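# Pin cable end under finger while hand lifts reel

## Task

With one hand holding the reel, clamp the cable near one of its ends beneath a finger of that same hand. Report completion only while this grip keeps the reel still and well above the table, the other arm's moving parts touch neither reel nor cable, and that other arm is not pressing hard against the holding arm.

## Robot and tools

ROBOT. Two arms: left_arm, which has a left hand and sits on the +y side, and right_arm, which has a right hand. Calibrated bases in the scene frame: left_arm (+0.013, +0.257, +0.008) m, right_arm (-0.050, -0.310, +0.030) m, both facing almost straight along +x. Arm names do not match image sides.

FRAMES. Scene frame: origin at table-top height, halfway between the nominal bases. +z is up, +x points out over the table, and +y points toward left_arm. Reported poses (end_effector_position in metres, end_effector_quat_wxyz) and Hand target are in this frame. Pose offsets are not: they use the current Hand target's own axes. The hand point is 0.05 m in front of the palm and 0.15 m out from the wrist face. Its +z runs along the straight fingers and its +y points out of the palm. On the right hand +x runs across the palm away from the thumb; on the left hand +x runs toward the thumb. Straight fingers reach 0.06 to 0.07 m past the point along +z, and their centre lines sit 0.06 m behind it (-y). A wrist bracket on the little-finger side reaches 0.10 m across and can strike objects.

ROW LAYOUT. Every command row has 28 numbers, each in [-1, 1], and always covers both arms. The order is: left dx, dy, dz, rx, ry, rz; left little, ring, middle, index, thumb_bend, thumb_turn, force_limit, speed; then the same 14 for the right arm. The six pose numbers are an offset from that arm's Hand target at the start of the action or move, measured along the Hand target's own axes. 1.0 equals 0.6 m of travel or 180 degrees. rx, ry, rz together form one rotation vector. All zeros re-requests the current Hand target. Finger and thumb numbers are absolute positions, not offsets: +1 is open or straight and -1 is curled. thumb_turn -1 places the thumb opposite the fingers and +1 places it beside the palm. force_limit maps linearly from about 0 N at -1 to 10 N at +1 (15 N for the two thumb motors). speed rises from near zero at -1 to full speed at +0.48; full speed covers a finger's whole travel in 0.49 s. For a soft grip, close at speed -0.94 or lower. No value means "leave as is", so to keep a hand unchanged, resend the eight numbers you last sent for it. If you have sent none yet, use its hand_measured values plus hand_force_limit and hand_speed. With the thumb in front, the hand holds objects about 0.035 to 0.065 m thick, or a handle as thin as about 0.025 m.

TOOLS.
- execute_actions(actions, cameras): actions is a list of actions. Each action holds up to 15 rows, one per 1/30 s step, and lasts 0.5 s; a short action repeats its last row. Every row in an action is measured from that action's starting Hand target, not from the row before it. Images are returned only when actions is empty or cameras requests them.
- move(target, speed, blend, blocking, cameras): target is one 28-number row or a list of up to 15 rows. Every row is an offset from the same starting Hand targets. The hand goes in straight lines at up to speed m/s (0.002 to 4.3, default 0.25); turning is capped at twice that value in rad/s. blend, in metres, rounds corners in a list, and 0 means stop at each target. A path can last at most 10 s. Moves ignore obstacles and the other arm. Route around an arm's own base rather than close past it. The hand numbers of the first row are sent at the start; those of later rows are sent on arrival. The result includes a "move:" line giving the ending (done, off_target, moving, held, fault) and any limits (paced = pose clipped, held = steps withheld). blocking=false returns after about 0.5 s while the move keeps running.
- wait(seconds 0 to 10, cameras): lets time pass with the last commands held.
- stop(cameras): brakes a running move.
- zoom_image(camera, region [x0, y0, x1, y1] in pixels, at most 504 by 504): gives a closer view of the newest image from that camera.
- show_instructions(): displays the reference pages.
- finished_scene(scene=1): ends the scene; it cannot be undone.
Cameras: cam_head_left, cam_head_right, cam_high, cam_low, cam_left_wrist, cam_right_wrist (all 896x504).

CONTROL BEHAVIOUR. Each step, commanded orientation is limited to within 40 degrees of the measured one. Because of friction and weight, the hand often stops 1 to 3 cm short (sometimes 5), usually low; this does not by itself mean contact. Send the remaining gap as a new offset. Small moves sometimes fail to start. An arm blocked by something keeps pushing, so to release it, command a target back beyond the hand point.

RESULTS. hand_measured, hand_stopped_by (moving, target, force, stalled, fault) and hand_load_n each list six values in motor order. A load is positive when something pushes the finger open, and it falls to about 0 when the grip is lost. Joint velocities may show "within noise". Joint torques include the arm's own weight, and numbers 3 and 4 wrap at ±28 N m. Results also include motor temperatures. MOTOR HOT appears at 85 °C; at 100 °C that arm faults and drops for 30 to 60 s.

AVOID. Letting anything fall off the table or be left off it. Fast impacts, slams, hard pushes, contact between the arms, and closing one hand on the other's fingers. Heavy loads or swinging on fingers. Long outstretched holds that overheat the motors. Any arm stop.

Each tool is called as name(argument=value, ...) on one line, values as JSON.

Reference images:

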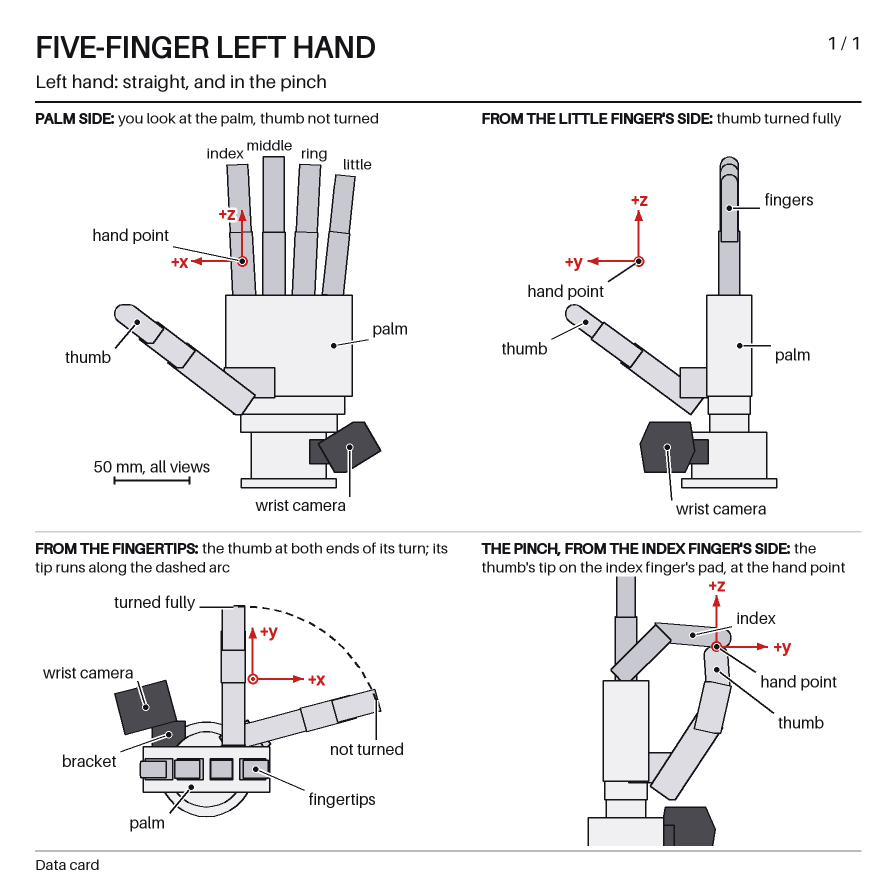

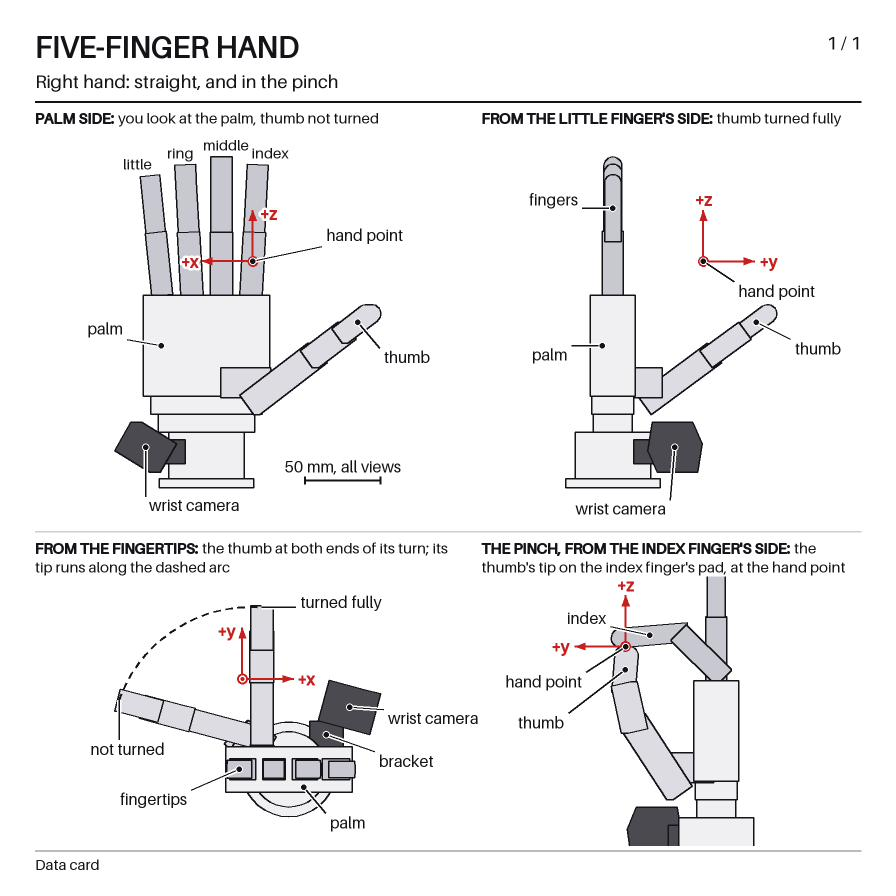

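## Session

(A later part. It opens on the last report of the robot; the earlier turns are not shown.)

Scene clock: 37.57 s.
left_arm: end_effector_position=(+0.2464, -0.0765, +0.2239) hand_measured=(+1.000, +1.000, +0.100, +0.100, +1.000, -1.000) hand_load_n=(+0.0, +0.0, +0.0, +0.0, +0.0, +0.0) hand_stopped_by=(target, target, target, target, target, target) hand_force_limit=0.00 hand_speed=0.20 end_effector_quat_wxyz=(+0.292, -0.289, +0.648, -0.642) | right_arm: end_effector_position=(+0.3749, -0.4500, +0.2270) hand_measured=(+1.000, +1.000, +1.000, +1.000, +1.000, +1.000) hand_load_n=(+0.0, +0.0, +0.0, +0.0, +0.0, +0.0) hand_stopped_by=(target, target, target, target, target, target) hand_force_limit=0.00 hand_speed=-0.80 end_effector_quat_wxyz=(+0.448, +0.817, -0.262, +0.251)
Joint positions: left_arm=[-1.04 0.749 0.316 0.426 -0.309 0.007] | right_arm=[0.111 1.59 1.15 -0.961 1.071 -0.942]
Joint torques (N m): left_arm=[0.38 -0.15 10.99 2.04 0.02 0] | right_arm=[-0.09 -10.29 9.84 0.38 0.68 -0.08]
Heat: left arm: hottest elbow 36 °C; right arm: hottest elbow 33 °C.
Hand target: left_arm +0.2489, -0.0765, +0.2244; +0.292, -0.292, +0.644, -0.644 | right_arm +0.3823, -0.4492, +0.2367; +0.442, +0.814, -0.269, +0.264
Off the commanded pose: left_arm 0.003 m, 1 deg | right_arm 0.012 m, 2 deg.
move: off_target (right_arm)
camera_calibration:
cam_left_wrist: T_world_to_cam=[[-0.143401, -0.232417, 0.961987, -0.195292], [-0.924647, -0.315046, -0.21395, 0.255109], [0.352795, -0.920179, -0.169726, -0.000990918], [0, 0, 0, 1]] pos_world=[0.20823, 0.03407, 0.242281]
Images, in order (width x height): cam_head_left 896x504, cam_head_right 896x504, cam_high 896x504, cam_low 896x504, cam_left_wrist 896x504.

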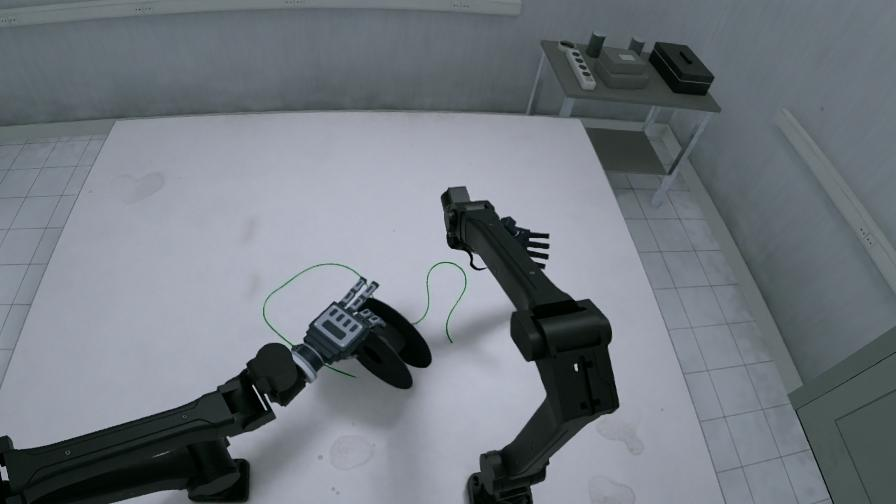

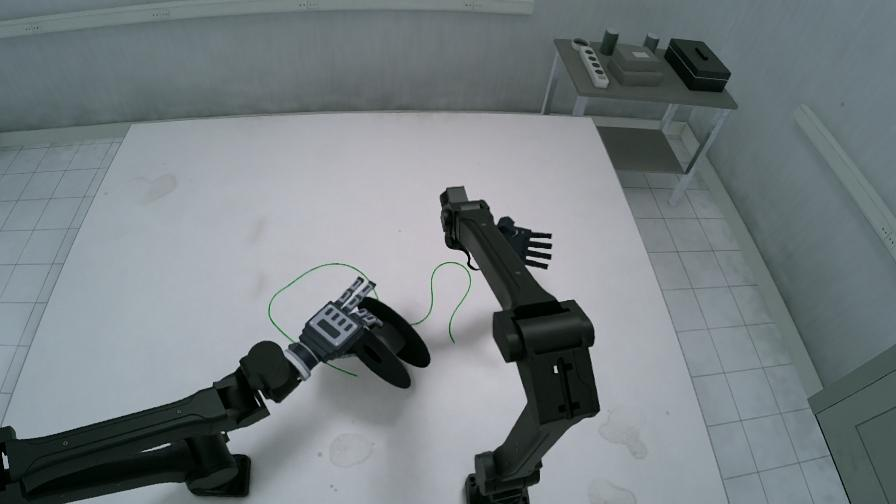

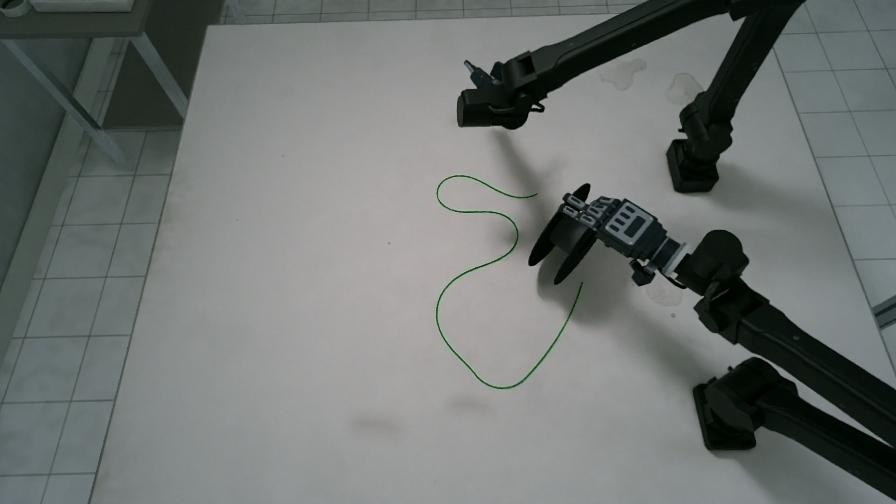

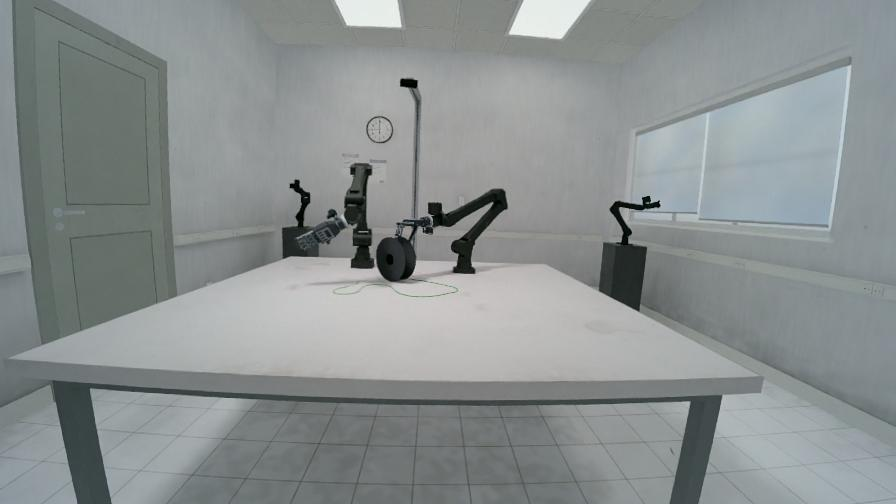

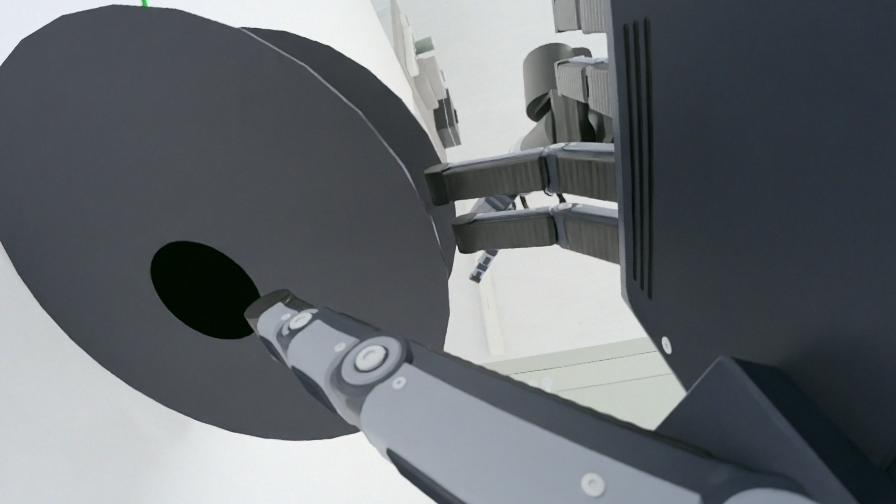

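move(target=[[0,0,0.01,0,0,0,1,1,0.25,0.25,1,-1,0,0.2, 0,0,0,0,0,0,1,1,1,1,1,1,0,-0.8],[0,0.055,0.01,0,0,0,1,1,0.25,0.25,1,-1,0,0.2, 0,0,0,0,0,0,1,1,1,1,1,1,0,-0.8]], speed=0.06, cameras=["cam_head_left","cam_high","cam_left_wrist","cam_low"])

zoom_image(camera="cam_low", region=[360, 210, 440, 290])

zoom_image(camera="cam_head_left", region=[320, 270, 440, 390])

Scene clock: 46.43 s.
left_arm: end_effector_position=(+0.2511, -0.0815, +0.1936) hand_measured=(+1.000, +1.000, +0.250, +0.250, +1.000, -1.000) hand_load_n=(+0.0, +0.0, +0.0, +0.0, +0.0, +0.0) hand_stopped_by=(target, target, target, target, target, target) hand_force_limit=0.00 hand_speed=0.20 end_effector_quat_wxyz=(+0.292, -0.288, +0.646, -0.644) | right_arm: end_effector_position=(+0.3749, -0.4500, +0.2270) hand_measured=(+1.000, +1.000, +1.000, +1.000, +1.000, +1.000) hand_load_n=(+0.0, +0.0, +0.0, +0.0, +0.0, +0.0) hand_stopped_by=(target, target, target, target, target, target) hand_force_limit=0.00 hand_speed=-0.80 end_effector_quat_wxyz=(+0.448, +0.817, -0.262, +0.251)
Joint positions: left_arm=[-1.033 0.872 0.265 0.606 -0.301 0.007] | right_arm=[0.111 1.59 1.15 -0.961 1.071 -0.942]
Joint torques (N m): left_arm=[0.5 -0.73 9.78 2.06 0.02 0] | right_arm=[-0.09 -10.29 9.84 0.4 0.69 -0.08]
Heat: left arm: hottest elbow 36 °C; right arm: hottest elbow 33 °C.
Hand target: left_arm +0.2536, -0.0804, +0.1915; +0.292, -0.292, +0.644, -0.644 | right_arm +0.3823, -0.4492, +0.2367; +0.442, +0.814, -0.269, +0.264
Off the commanded pose: left_arm 0.003 m, 0 deg | right_arm 0.012 m, 2 deg.
move: off_target (right_arm)
camera_calibration:
cam_left_wrist: T_world_to_cam=[[-0.146218, -0.227891, 0.962645, -0.16567], [-0.924292, -0.31534, -0.215045, 0.251555], [0.352568, -0.921209, -0.16453, -0.0134571], [0, 0, 0, 1]] pos_world=[0.213031, 0.0291739, 0.211363]
Images, in order (width x height): cam_head_left 896x504, cam_high 896x504, cam_low 896x504, cam_left_wrist 896x504.

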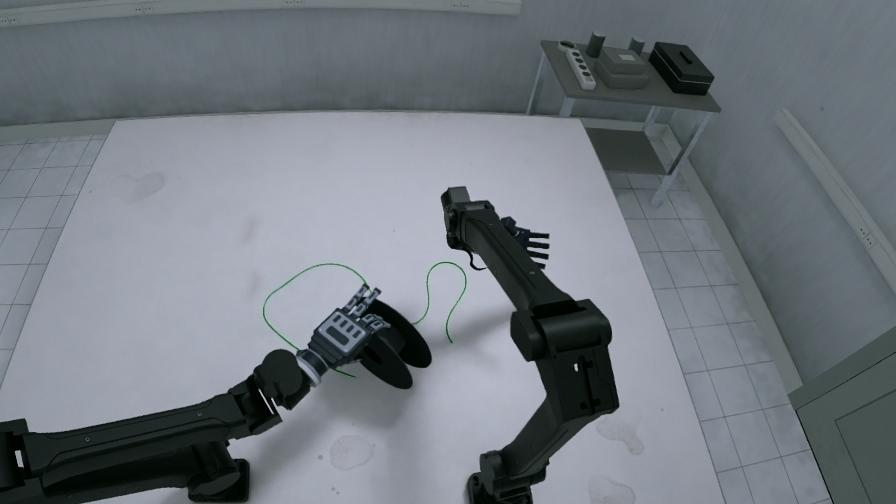

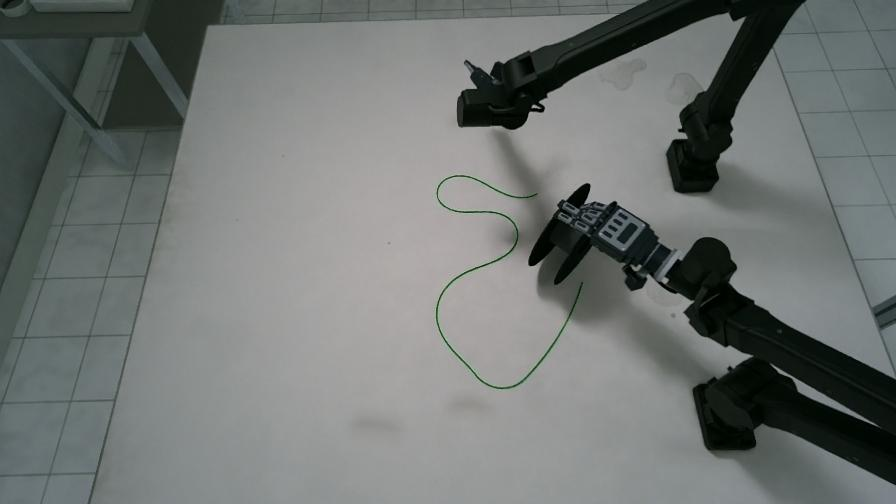

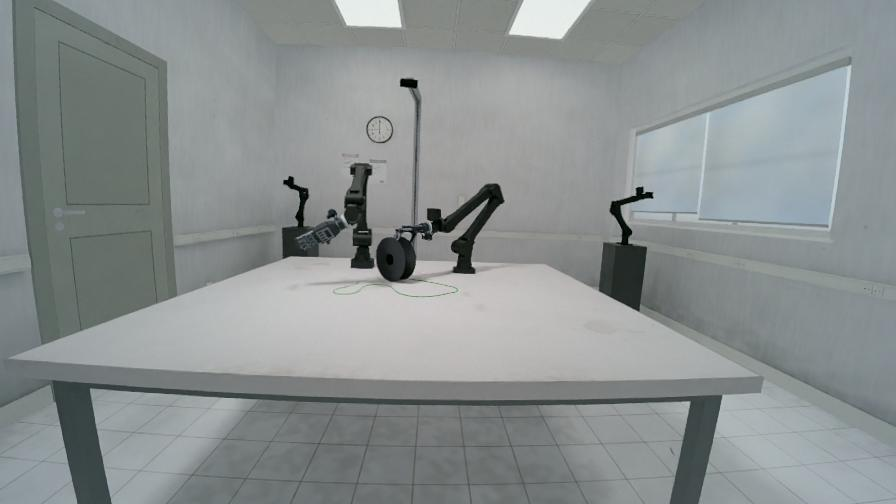

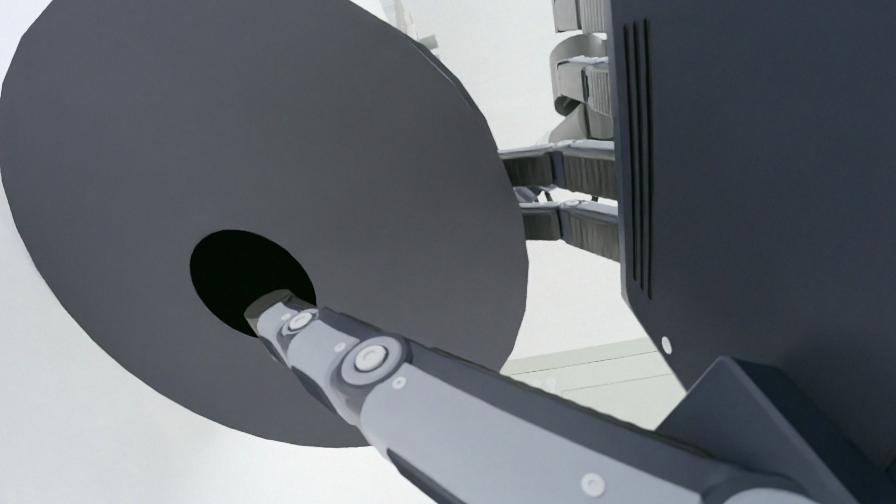

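Scaled by 6.300 from the camera's 896x504 image, which has a finer 1280x720 frame.

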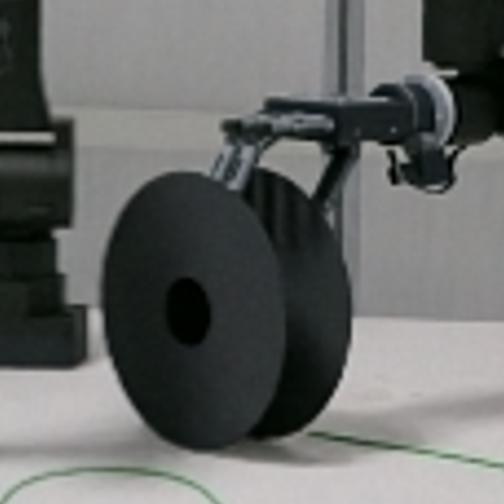

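Scaled by 4.200 from the camera's 896x504 image, which has a finer 1280x720 frame.

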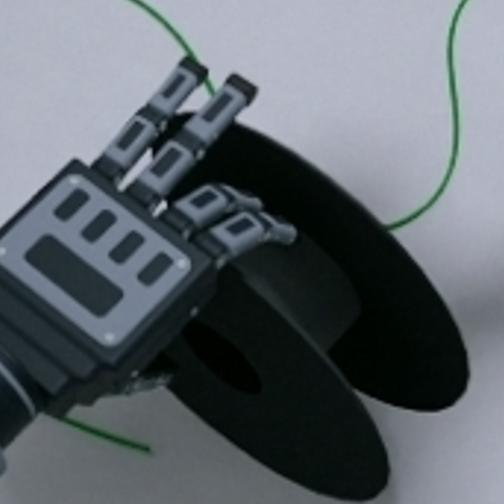

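move(target=[[-0.0485,0.008,0,0,0,-0.125,1,1,0.25,0.25,1,-1,0,0.2, 0,0,0,0,0,0,1,1,1,1,1,1,0,-0.8],[-0.0897,0.0317,0,0,0,-0.25,1,1,0.25,0.25,1,-1,0,0.2, 0,0,0,0,0,0,1,1,1,1,1,1,0,-0.8]], speed=0.08, blend=0.01, cameras=["cam_head_left","cam_high","cam_left_wrist","cam_low"])

zoom_image(camera="cam_low", region=[360, 210, 440, 290])

zoom_image(camera="cam_head_left", region=[320, 270, 440, 390])

zoom_image(camera="cam_high", region=[510, 170, 640, 300])

Scene clock: 58.87 s.
left_arm: end_effector_position=(+0.2882, -0.0424, +0.1762) hand_measured=(+1.000, +1.000, +0.250, +0.250, +1.000, -1.000) hand_load_n=(+0.0, +0.0, +0.0, +0.0, +0.0, +0.0) hand_stopped_by=(target, target, target, target, target, target) hand_force_limit=0.00 hand_speed=0.20 end_effector_quat_wxyz=(-0.027, +0.510, -0.487, +0.708) | right_arm: end_effector_position=(+0.3749, -0.4500, +0.2270) hand_measured=(+1.000, +1.000, +1.000, +1.000, +1.000, +1.000) hand_load_n=(+0.0, +0.0, +0.0, +0.0, +0.0, +0.0) hand_stopped_by=(target, target, target, target, target, target) hand_force_limit=0.00 hand_speed=-0.80 end_effector_quat_wxyz=(+0.448, +0.817, -0.262, +0.251)
Joint positions: left_arm=[-0.623 1.116 0.16 0.961 0.108 -0.772] | right_arm=[0.111 1.59 1.15 -0.961 1.071 -0.942]
Joint torques (N m): left_arm=[0.38 -1.49 7.08 2.09 0.03 -0.11] | right_arm=[-0.03 -10.17 9.84 0.39 0.69 -0.07]
Heat: left arm: hottest elbow 36 °C; right arm: hottest elbow 34 °C.
Hand target: left_arm +0.2890, -0.0400, +0.1726; -0.024, +0.516, -0.484, +0.707 | right_arm +0.3823, -0.4492, +0.2367; +0.442, +0.814, -0.269, +0.264
Off the commanded pose: left_arm 0.005 m, 1 deg | right_arm 0.012 m, 2 deg.
move: off_target (right_arm)
camera_calibration:
cam_left_wrist: T_world_to_cam=[[0.34885, 0.339352, 0.873581, -0.237514], [-0.864055, -0.244508, 0.440028, 0.164648], [0.362922, -0.908326, 0.207922, -0.0614477], [0, 0, 0, 1]] pos_world=[0.247422, 0.0650441, 0.147815]
Images, in order (width x height): cam_head_left 896x504, cam_high 896x504, cam_low 896x504, cam_left_wrist 896x504.

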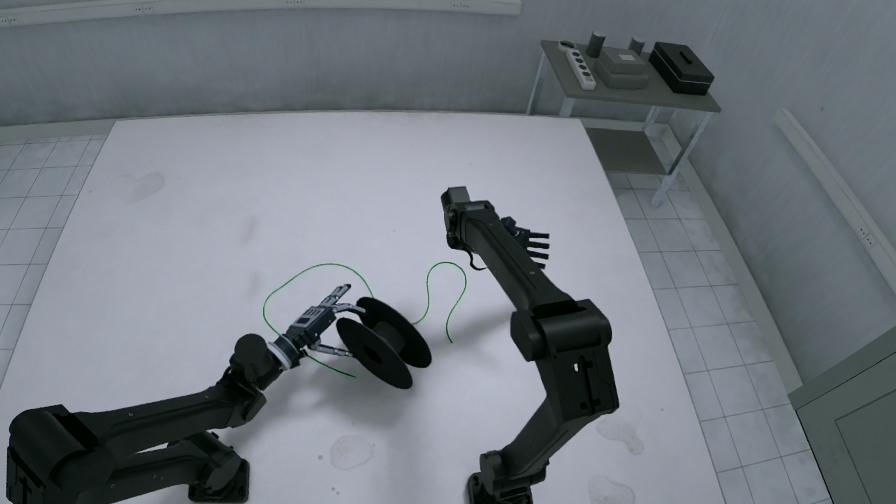

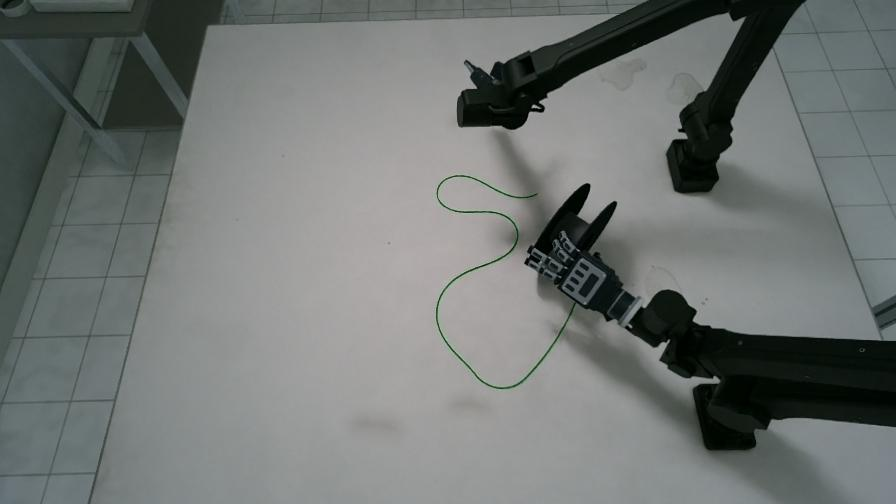

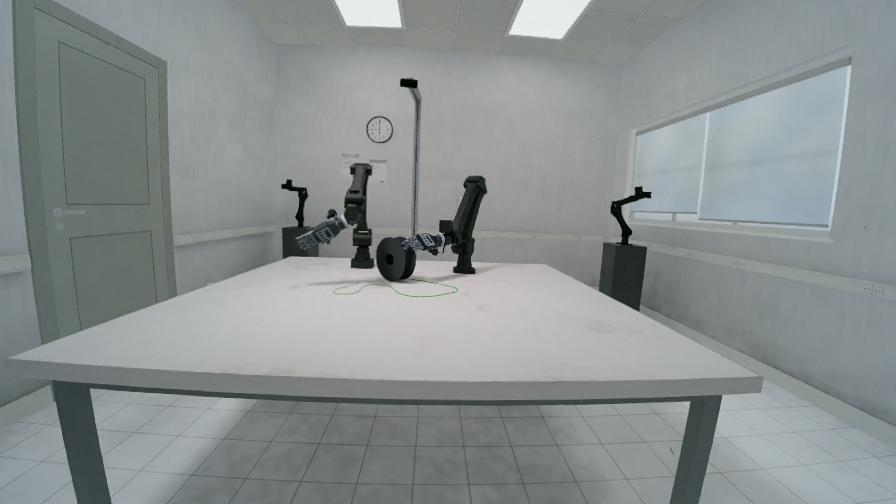

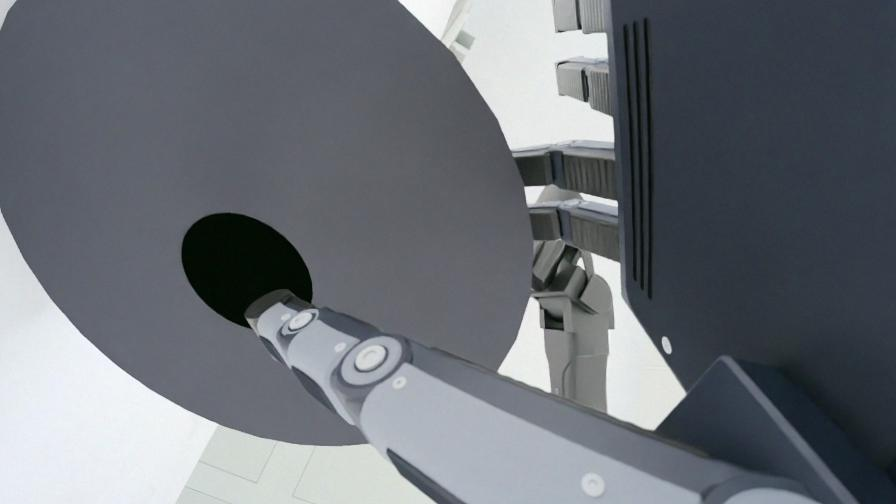

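Scaled by 6.300 from the camera's 896x504 image, which has a finer 1280x720 frame.

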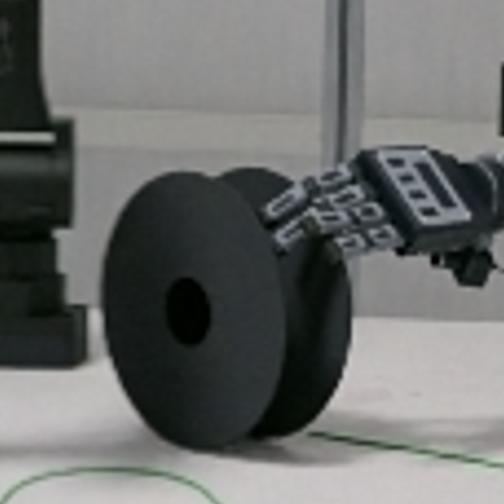

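Scaled by 4.200 from the camera's 896x504 image, which has a finer 1280x720 frame.

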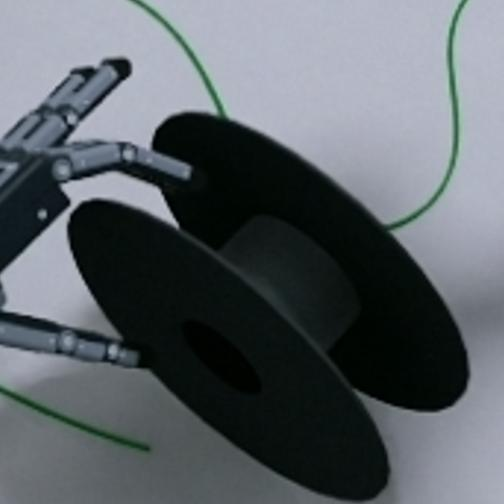

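Scaled by 3.877 from the camera's 896x504 image, which has a finer 1280x720 frame.

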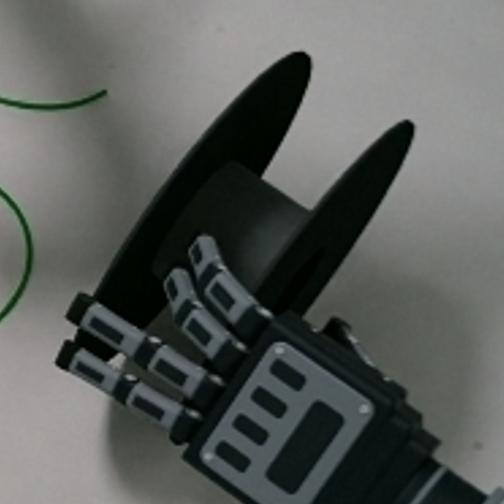

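execute_actions(actions=[[[0,0,0,0,0,0,1,1,-0.1,-0.1,0.3,-1,-0.5,-0.8,0,0,0,0,0,0,1,1,1,1,1,1,0,-0.8]]])

wait(seconds=1, cameras=["cam_head_left","cam_high","cam_left_wrist"])

zoom_image(camera="cam_head_left", region=[320, 270, 440, 390])

zoom_image(camera="cam_high", region=[510, 170, 640, 300])

Scene clock: 64.77 s.
left_arm: end_effector_position=(+0.2881, -0.0425, +0.1763) hand_measured=(+1.000, +1.000, -0.100, -0.100, +0.300, -1.000) hand_load_n=(+0.0, +0.0, +0.0, +0.0, +0.0, +0.0) hand_stopped_by=(target, target, target, target, target, target) hand_force_limit=-0.50 hand_speed=-0.80 end_effector_quat_wxyz=(-0.026, +0.510, -0.487, +0.708) | right_arm: end_effector_position=(+0.3749, -0.4500, +0.2270) hand_measured=(+1.000, +1.000, +1.000, +1.000, +1.000, +1.000) hand_load_n=(+0.0, +0.0, +0.0, +0.0, +0.0, +0.0) hand_stopped_by=(target, target, target, target, target, target) hand_force_limit=0.00 hand_speed=-0.80 end_effector_quat_wxyz=(+0.448, +0.817, -0.262, +0.251)
Joint positions: left_arm=[-0.623 1.116 0.16 0.961 0.109 -0.773] | right_arm=[0.111 1.59 1.15 -0.961 1.071 -0.942]
Joint torques (N m): left_arm=[0.5 -1.44 7.1 2.07 0.01 -0.09] | right_arm=[0.03 -10.17 9.85 0.38 0.68 -0.07]
Heat: left arm: hottest elbow 35 °C; right arm: hottest elbow 34 °C.
Hand target: left_arm +0.2890, -0.0400, +0.1726; -0.024, +0.516, -0.484, +0.707 | right_arm +0.3823, -0.4492, +0.2367; +0.442, +0.814, -0.269, +0.264
Off the commanded pose: left_arm 0.005 m, 1 deg | right_arm 0.012 m, 2 deg.
Step readings (end_effector_position of left_arm | right_arm):
0: (+0.2882, -0.0424, +0.1762) | (+0.3749, -0.4500, +0.2270)
1: (+0.2882, -0.0424, +0.1762) | (+0.3749, -0.4500, +0.2270)
2: (+0.2882, -0.0424, +0.1762) | (+0.3749, -0.4500, +0.2270)
4: (+0.2882, -0.0424, +0.1762) | (+0.3749, -0.4500, +0.2270)
8: (+0.2881, -0.0425, +0.1763) | (+0.3749, -0.4500, +0.2270)
15: (+0.2881, -0.0425, +0.1763) | (+0.3749, -0.4500, +0.2270)

Scene clock: 65.77 s.
left_arm: end_effector_position=(+0.2881, -0.0425, +0.1763) hand_measured=(+1.000, +1.000, -0.100, -0.100, +0.300, -1.000) hand_load_n=(+0.0, -0.5, +0.0, +0.0, +0.0, +0.0) hand_stopped_by=(target, target, target, target, target, target) hand_force_limit=-0.50 hand_speed=-0.80 end_effector_quat_wxyz=(-0.026, +0.510, -0.487, +0.708) | right_arm: end_effector_position=(+0.3749, -0.4500, +0.2270) hand_measured=(+1.000, +1.000, +1.000, +1.000, +1.000, +1.000) hand_load_n=(+0.0, +0.0, +0.0, +0.0, +0.0, +0.0) hand_stopped_by=(target, target, target, target, target, target) hand_force_limit=0.00 hand_speed=-0.80 end_effector_quat_wxyz=(+0.448, +0.817, -0.262, +0.251)
Joint positions: left_arm=[-0.623 1.116 0.16 0.961 0.109 -0.773] | right_arm=[0.111 1.59 1.15 -0.961 1.071 -0.942]
Joint torques (N m): left_arm=[0.38 -1.44 7.09 2.11 0.01 -0.09] | right_arm=[0.03 -10.29 9.84 0.38 0.69 -0.07]
Heat: left arm: hottest elbow 35 °C; right arm: hottest elbow 34 °C.
Hand target: left_arm +0.2890, -0.0400, +0.1726; -0.024, +0.516, -0.484, +0.707 | right_arm +0.3823, -0.4492, +0.2367; +0.442, +0.814, -0.269, +0.264
Off the commanded pose: left_arm 0.005 m, 1 deg | right_arm 0.012 m, 2 deg.
wait: 1.00 s; at rest by 0.17 s
camera_calibration:
cam_left_wrist: T_world_to_cam=[[0.34965, 0.339967, 0.873022, -0.237598], [-0.863817, -0.243785, 0.440896, 0.164304], [0.36272, -0.908291, 0.20843, -0.0615298], [0, 0, 0, 1]] pos_world=[0.247323, 0.0649433, 0.147812]
Images, in order (width x height): cam_head_left 896x504, cam_high 896x504, cam_left_wrist 896x504.

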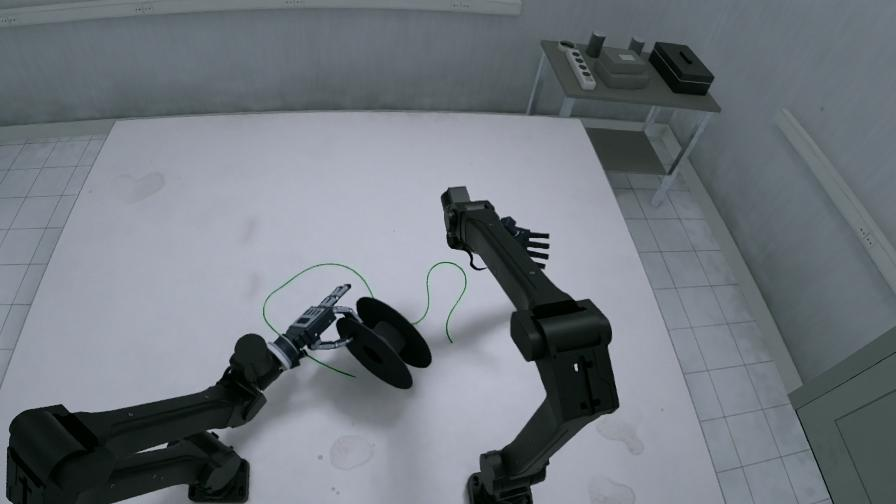

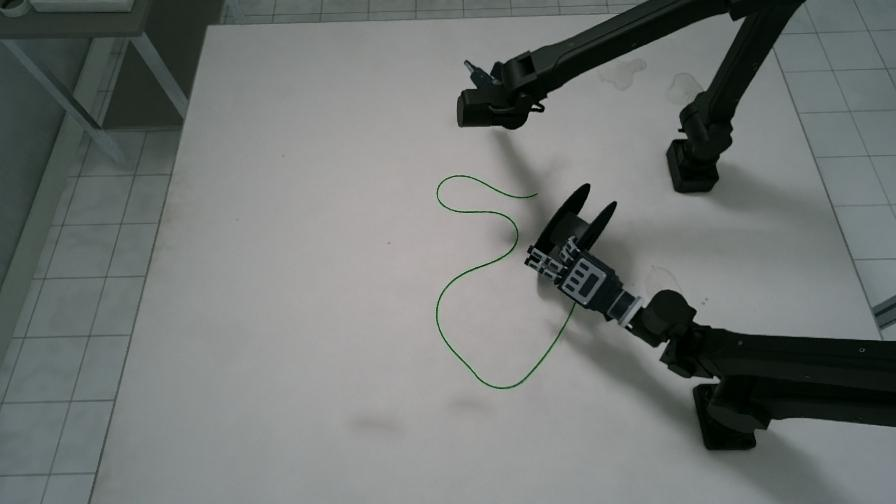

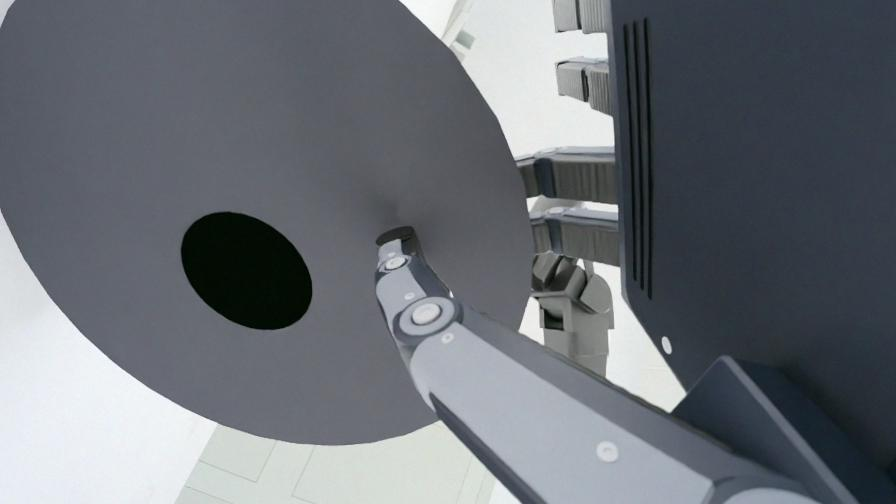

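Scaled by 4.200 from the camera's 896x504 image, which has a finer 1280x720 frame.

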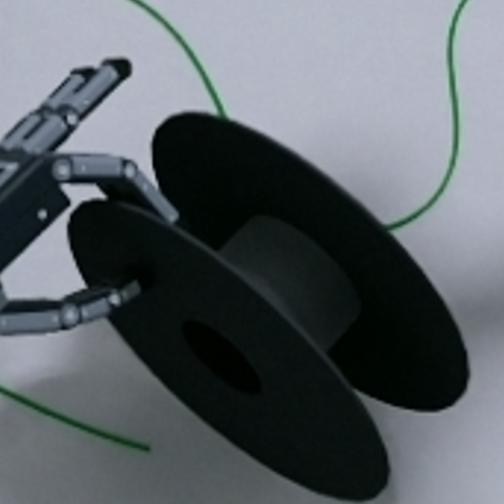

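Scaled by 3.877 from the camera's 896x504 image, which has a finer 1280x720 frame.

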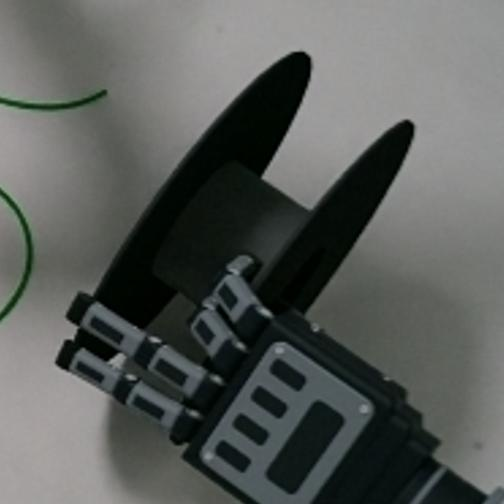

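execute_actions(actions=[[[0,0,0,0,0,0,1,1,-0.22,-0.22,0.12,-1,-0.5,-0.85,0,0,0,0,0,0,1,1,1,1,1,1,0,-0.8]]])

wait(seconds=0.5, cameras=["cam_head_left","cam_left_wrist"])

zoom_image(camera="cam_head_left", region=[320, 270, 440, 390])

Scene clock: 67.07 s.
left_arm: end_effector_position=(+0.2881, -0.0425, +0.1762) hand_measured=(+1.000, +1.000, -0.220, -0.220, +0.196, -1.000) hand_load_n=(+0.0, +0.0, +2.5, +1.5, +4.0, +0.0) hand_stopped_by=(target, target, force, target, force, target) hand_force_limit=-0.50 hand_speed=-0.85 end_effector_quat_wxyz=(-0.026, +0.511, -0.487, +0.708) | right_arm: end_effector_position=(+0.3749, -0.4500, +0.2270) hand_measured=(+1.000, +1.000, +1.000, +1.000, +1.000, +1.000) hand_load_n=(+0.0, +0.0, +0.0, +0.0, +0.0, +0.0) hand_stopped_by=(target, target, target, target, target, target) hand_force_limit=0.00 hand_speed=-0.80 end_effector_quat_wxyz=(+0.448, +0.817, -0.262, +0.251)
Joint positions: left_arm=[-0.623 1.116 0.16 0.962 0.109 -0.774] | right_arm=[0.111 1.59 1.15 -0.961 1.071 -0.942]
Joint torques (N m): left_arm=[0.32 -1.49 7.09 2.09 0.02 -0.08] | right_arm=[-0.03 -10.11 9.84 0.42 0.68 -0.08]
Heat: left arm: hottest elbow 35 °C; right arm: hottest elbow 34 °C.
Hand target: left_arm +0.2890, -0.0400, +0.1725; -0.024, +0.516, -0.484, +0.707 | right_arm +0.3823, -0.4492, +0.2367; +0.442, +0.814, -0.269, +0.264
Off the commanded pose: left_arm 0.005 m, 1 deg | right_arm 0.012 m, 2 deg.
Step readings (end_effector_position of left_arm | right_arm):
0: (+0.2881, -0.0425, +0.1763) | (+0.3749, -0.4500, +0.2270)
1: (+0.2881, -0.0425, +0.1763) | (+0.3749, -0.4500, +0.2270)
2: (+0.2881, -0.0425, +0.1763) | (+0.3749, -0.4500, +0.2270)
4: (+0.2881, -0.0425, +0.1763) | (+0.3749, -0.4500, +0.2270)
8: (+0.2881, -0.0425, +0.1763) | (+0.3749, -0.4500, +0.2270)
15: (+0.2881, -0.0425, +0.1764) | (+0.3749, -0.4500, +0.2270)

Scene clock: 67.57 s.
left_arm: end_effector_position=(+0.2881, -0.0425, +0.1762) hand_measured=(+1.000, +1.000, -0.220, -0.220, +0.196, -1.000) hand_load_n=(+0.0, +0.0, +3.0, +1.5, +4.0, +0.0) hand_stopped_by=(target, target, force, target, force, target) hand_force_limit=-0.50 hand_speed=-0.85 end_effector_quat_wxyz=(-0.026, +0.511, -0.487, +0.708) | right_arm: end_effector_position=(+0.3749, -0.4500, +0.2270) hand_measured=(+1.000, +1.000, +1.000, +1.000, +1.000, +1.000) hand_load_n=(+0.0, +0.0, +0.0, +0.0, +0.0, +0.0) hand_stopped_by=(target, target, target, target, target, target) hand_force_limit=0.00 hand_speed=-0.80 end_effector_quat_wxyz=(+0.448, +0.817, -0.262, +0.251)
Joint positions: left_arm=[-0.623 1.116 0.16 0.962 0.109 -0.774] | right_arm=[0.111 1.59 1.15 -0.961 1.071 -0.942]
Joint torques (N m): left_arm=[0.44 -1.49 7.09 2.1 0.02 -0.08] | right_arm=[-0.03 -10.17 9.84 0.39 0.69 -0.08]
Heat: left arm: hottest elbow 35 °C; right arm: hottest elbow 34 °C.
Hand target: left_arm +0.2890, -0.0400, +0.1725; -0.024, +0.516, -0.484, +0.707 | right_arm +0.3823, -0.4492, +0.2367; +0.442, +0.814, -0.269, +0.264
Off the commanded pose: left_arm 0.005 m, 1 deg | right_arm 0.012 m, 2 deg.
wait: 0.50 s; at rest by 0.17 s
camera_calibration:
cam_left_wrist: T_world_to_cam=[[0.349842, 0.340272, 0.872826, -0.23767], [-0.863694, -0.243695, 0.441187, 0.164311], [0.362827, -0.9082, 0.208636, -0.0616292], [0, 0, 0, 1]] pos_world=[0.247422, 0.0649429, 0.147811]
Images, in order (width x height): cam_head_left 896x504, cam_left_wrist 896x504.

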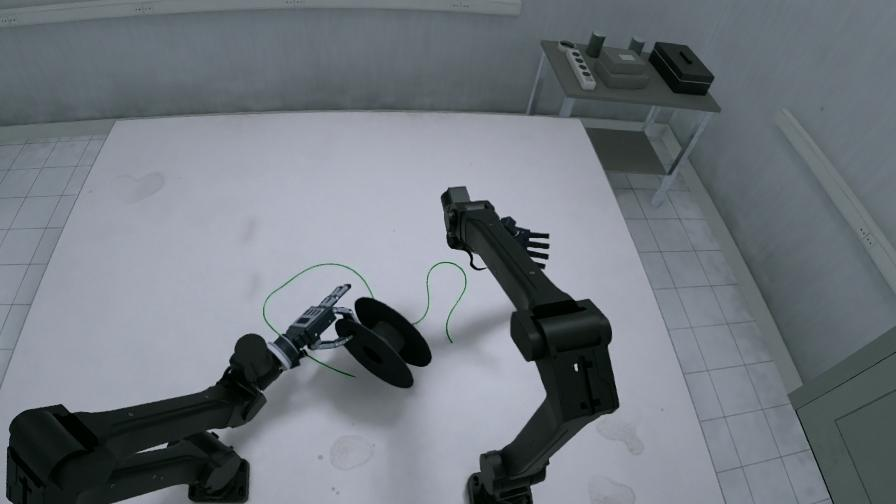

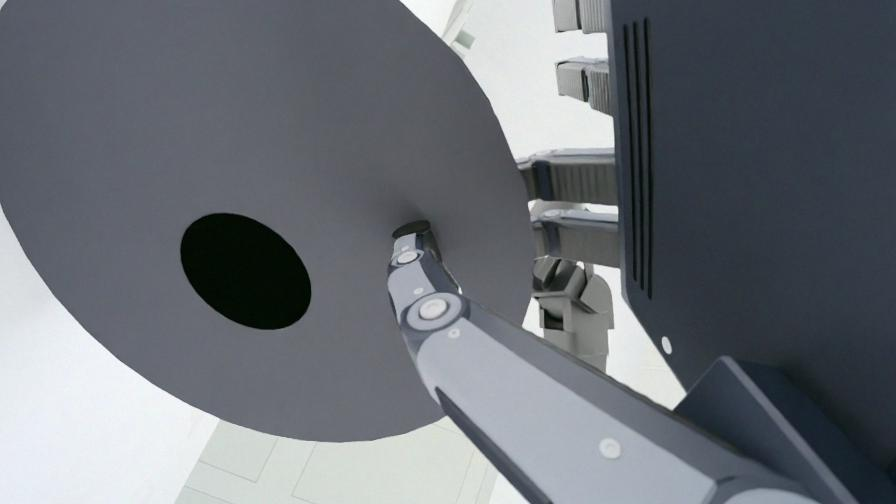

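Scaled by 4.200 from the camera's 896x504 image, which has a finer 1280x720 frame.

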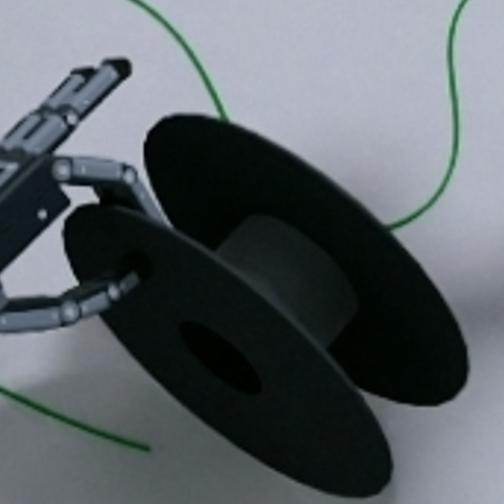

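execute_actions(actions=[[[0,0,0,0,0,0,1,1,-0.5,-0.5,-0.2,-1,0.2,-0.85,0,0,0,0,0,0,1,1,1,1,1,1,0,-0.8]]])

wait(seconds=0.5, cameras=["cam_high","cam_right_wrist"])

zoom_image(camera="cam_high", region=[410, 150, 560, 250])

Scene clock: 68.97 s.
left_arm: end_effector_position=(+0.2882, -0.0424, +0.1764) hand_measured=(+1.000, +1.000, -0.228, -0.244, +0.184, -1.000) hand_load_n=(+0.0, +0.0, +7.0, +8.0, +9.0, +0.0) hand_stopped_by=(target, target, force, force, force, target) hand_force_limit=0.20 hand_speed=-0.85 end_effector_quat_wxyz=(-0.026, +0.511, -0.486, +0.709) | right_arm: end_effector_position=(+0.3749, -0.4500, +0.2270) hand_measured=(+1.000, +1.000, +1.000, +1.000, +1.000, +1.000) hand_load_n=(+0.0, +0.0, +0.0, +0.0, +0.0, +0.0) hand_stopped_by=(target, target, target, target, target, target) hand_force_limit=0.00 hand_speed=-0.80 end_effector_quat_wxyz=(+0.448, +0.817, -0.262, +0.251)
Joint positions: left_arm=[-0.623 1.116 0.16 0.962 0.109 -0.774] | right_arm=[0.111 1.59 1.15 -0.961 1.071 -0.942]
Joint torques (N m): left_arm=[0.44 -1.44 7.08 2.09 0.01 -0.07] | right_arm=[0.09 -10.17 9.87 0.4 0.68 -0.09]
Heat: left arm: hottest elbow 35 °C; right arm: hottest elbow 34 °C.
Hand target: left_arm +0.2890, -0.0400, +0.1726; -0.024, +0.516, -0.483, +0.707 | right_arm +0.3823, -0.4492, +0.2367; +0.442, +0.814, -0.269, +0.264
Off the commanded pose: left_arm 0.005 m, 1 deg | right_arm 0.012 m, 2 deg.
Step readings (end_effector_position of left_arm | right_arm):
0: (+0.2881, -0.0425, +0.1762) | (+0.3749, -0.4500, +0.2270)
1: (+0.2881, -0.0425, +0.1762) | (+0.3749, -0.4500, +0.2270)
2: (+0.2881, -0.0425, +0.1762) | (+0.3749, -0.4500, +0.2270)
4: (+0.2882, -0.0424, +0.1763) | (+0.3749, -0.4500, +0.2270)
8: (+0.2882, -0.0424, +0.1764) | (+0.3749, -0.4500, +0.2270)
15: (+0.2882, -0.0424, +0.1764) | (+0.3749, -0.4500, +0.2270)

Scene clock: 69.47 s.
left_arm: end_effector_position=(+0.2882, -0.0424, +0.1764) hand_measured=(+1.000, +1.000, -0.228, -0.244, +0.184, -1.000) hand_load_n=(+0.0, +0.0, +7.5, +8.0, +9.5, -0.5) hand_stopped_by=(target, target, force, force, force, target) hand_force_limit=0.20 hand_speed=-0.85 end_effector_quat_wxyz=(-0.026, +0.511, -0.486, +0.709) | right_arm: end_effector_position=(+0.3749, -0.4500, +0.2270) hand_measured=(+1.000, +1.000, +1.000, +1.000, +1.000, +1.000) hand_load_n=(+0.0, +0.0, +0.0, +0.0, +0.0, +0.0) hand_stopped_by=(target, target, target, target, target, target) hand_force_limit=0.00 hand_speed=-0.80 end_effector_quat_wxyz=(+0.448, +0.817, -0.262, +0.251)
Joint positions: left_arm=[-0.623 1.116 0.16 0.962 0.109 -0.774] | right_arm=[0.111 1.59 1.15 -0.961 1.071 -0.942]
Joint torques (N m): left_arm=[0.38 -1.44 7.08 2.07 0.01 -0.07] | right_arm=[0.03 -10.17 9.83 0.39 0.68 -0.07]
Heat: left arm: hottest elbow 35 °C; right arm: hottest elbow 34 °C.
Hand target: left_arm +0.2890, -0.0400, +0.1726; -0.024, +0.516, -0.483, +0.707 | right_arm +0.3823, -0.4492, +0.2367; +0.442, +0.814, -0.269, +0.264
Off the commanded pose: left_arm 0.005 m, 1 deg | right_arm 0.012 m, 2 deg.
wait: 0.50 s; at rest by 0.17 s
Images, in order (width x height): cam_high 896x504, cam_right_wrist 896x504.

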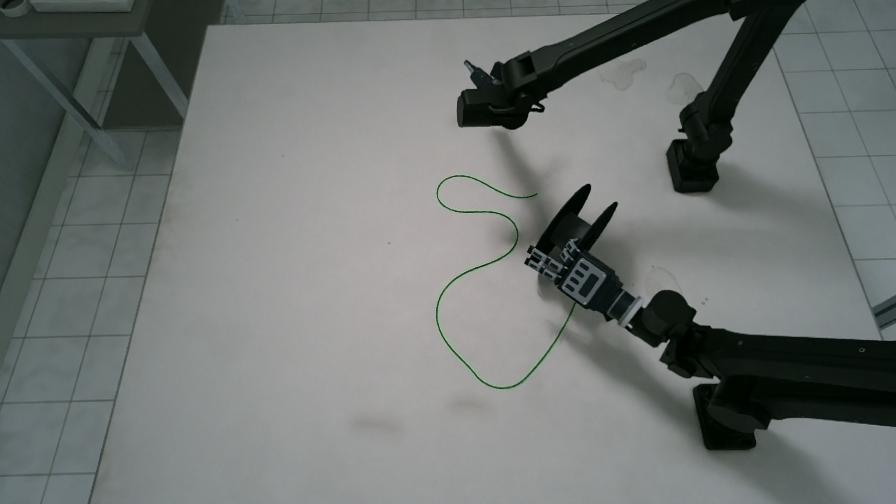

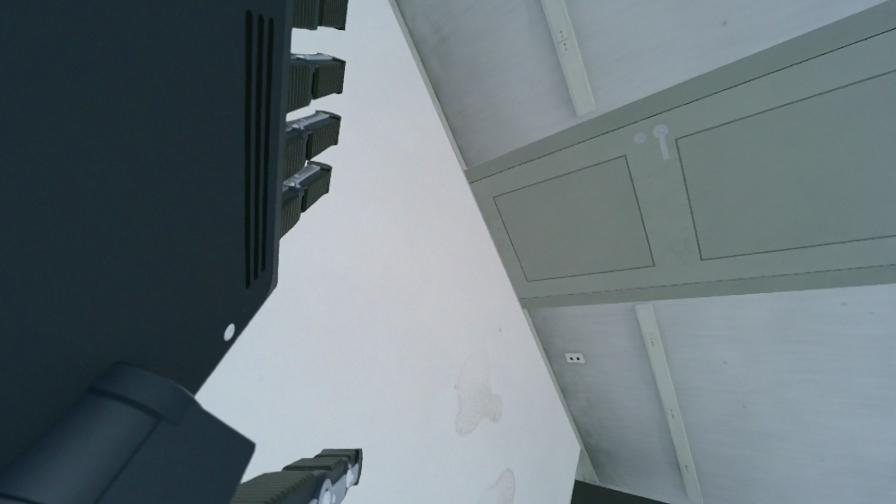

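Scaled by 3.360 from the camera's 896x504 image, which has a finer 1280x720 frame.

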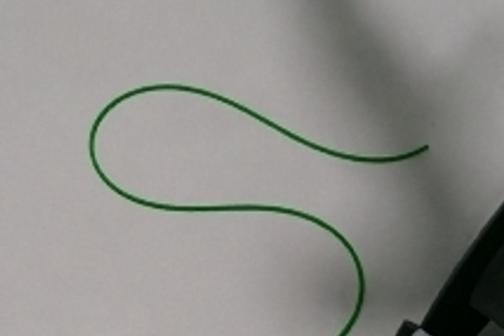

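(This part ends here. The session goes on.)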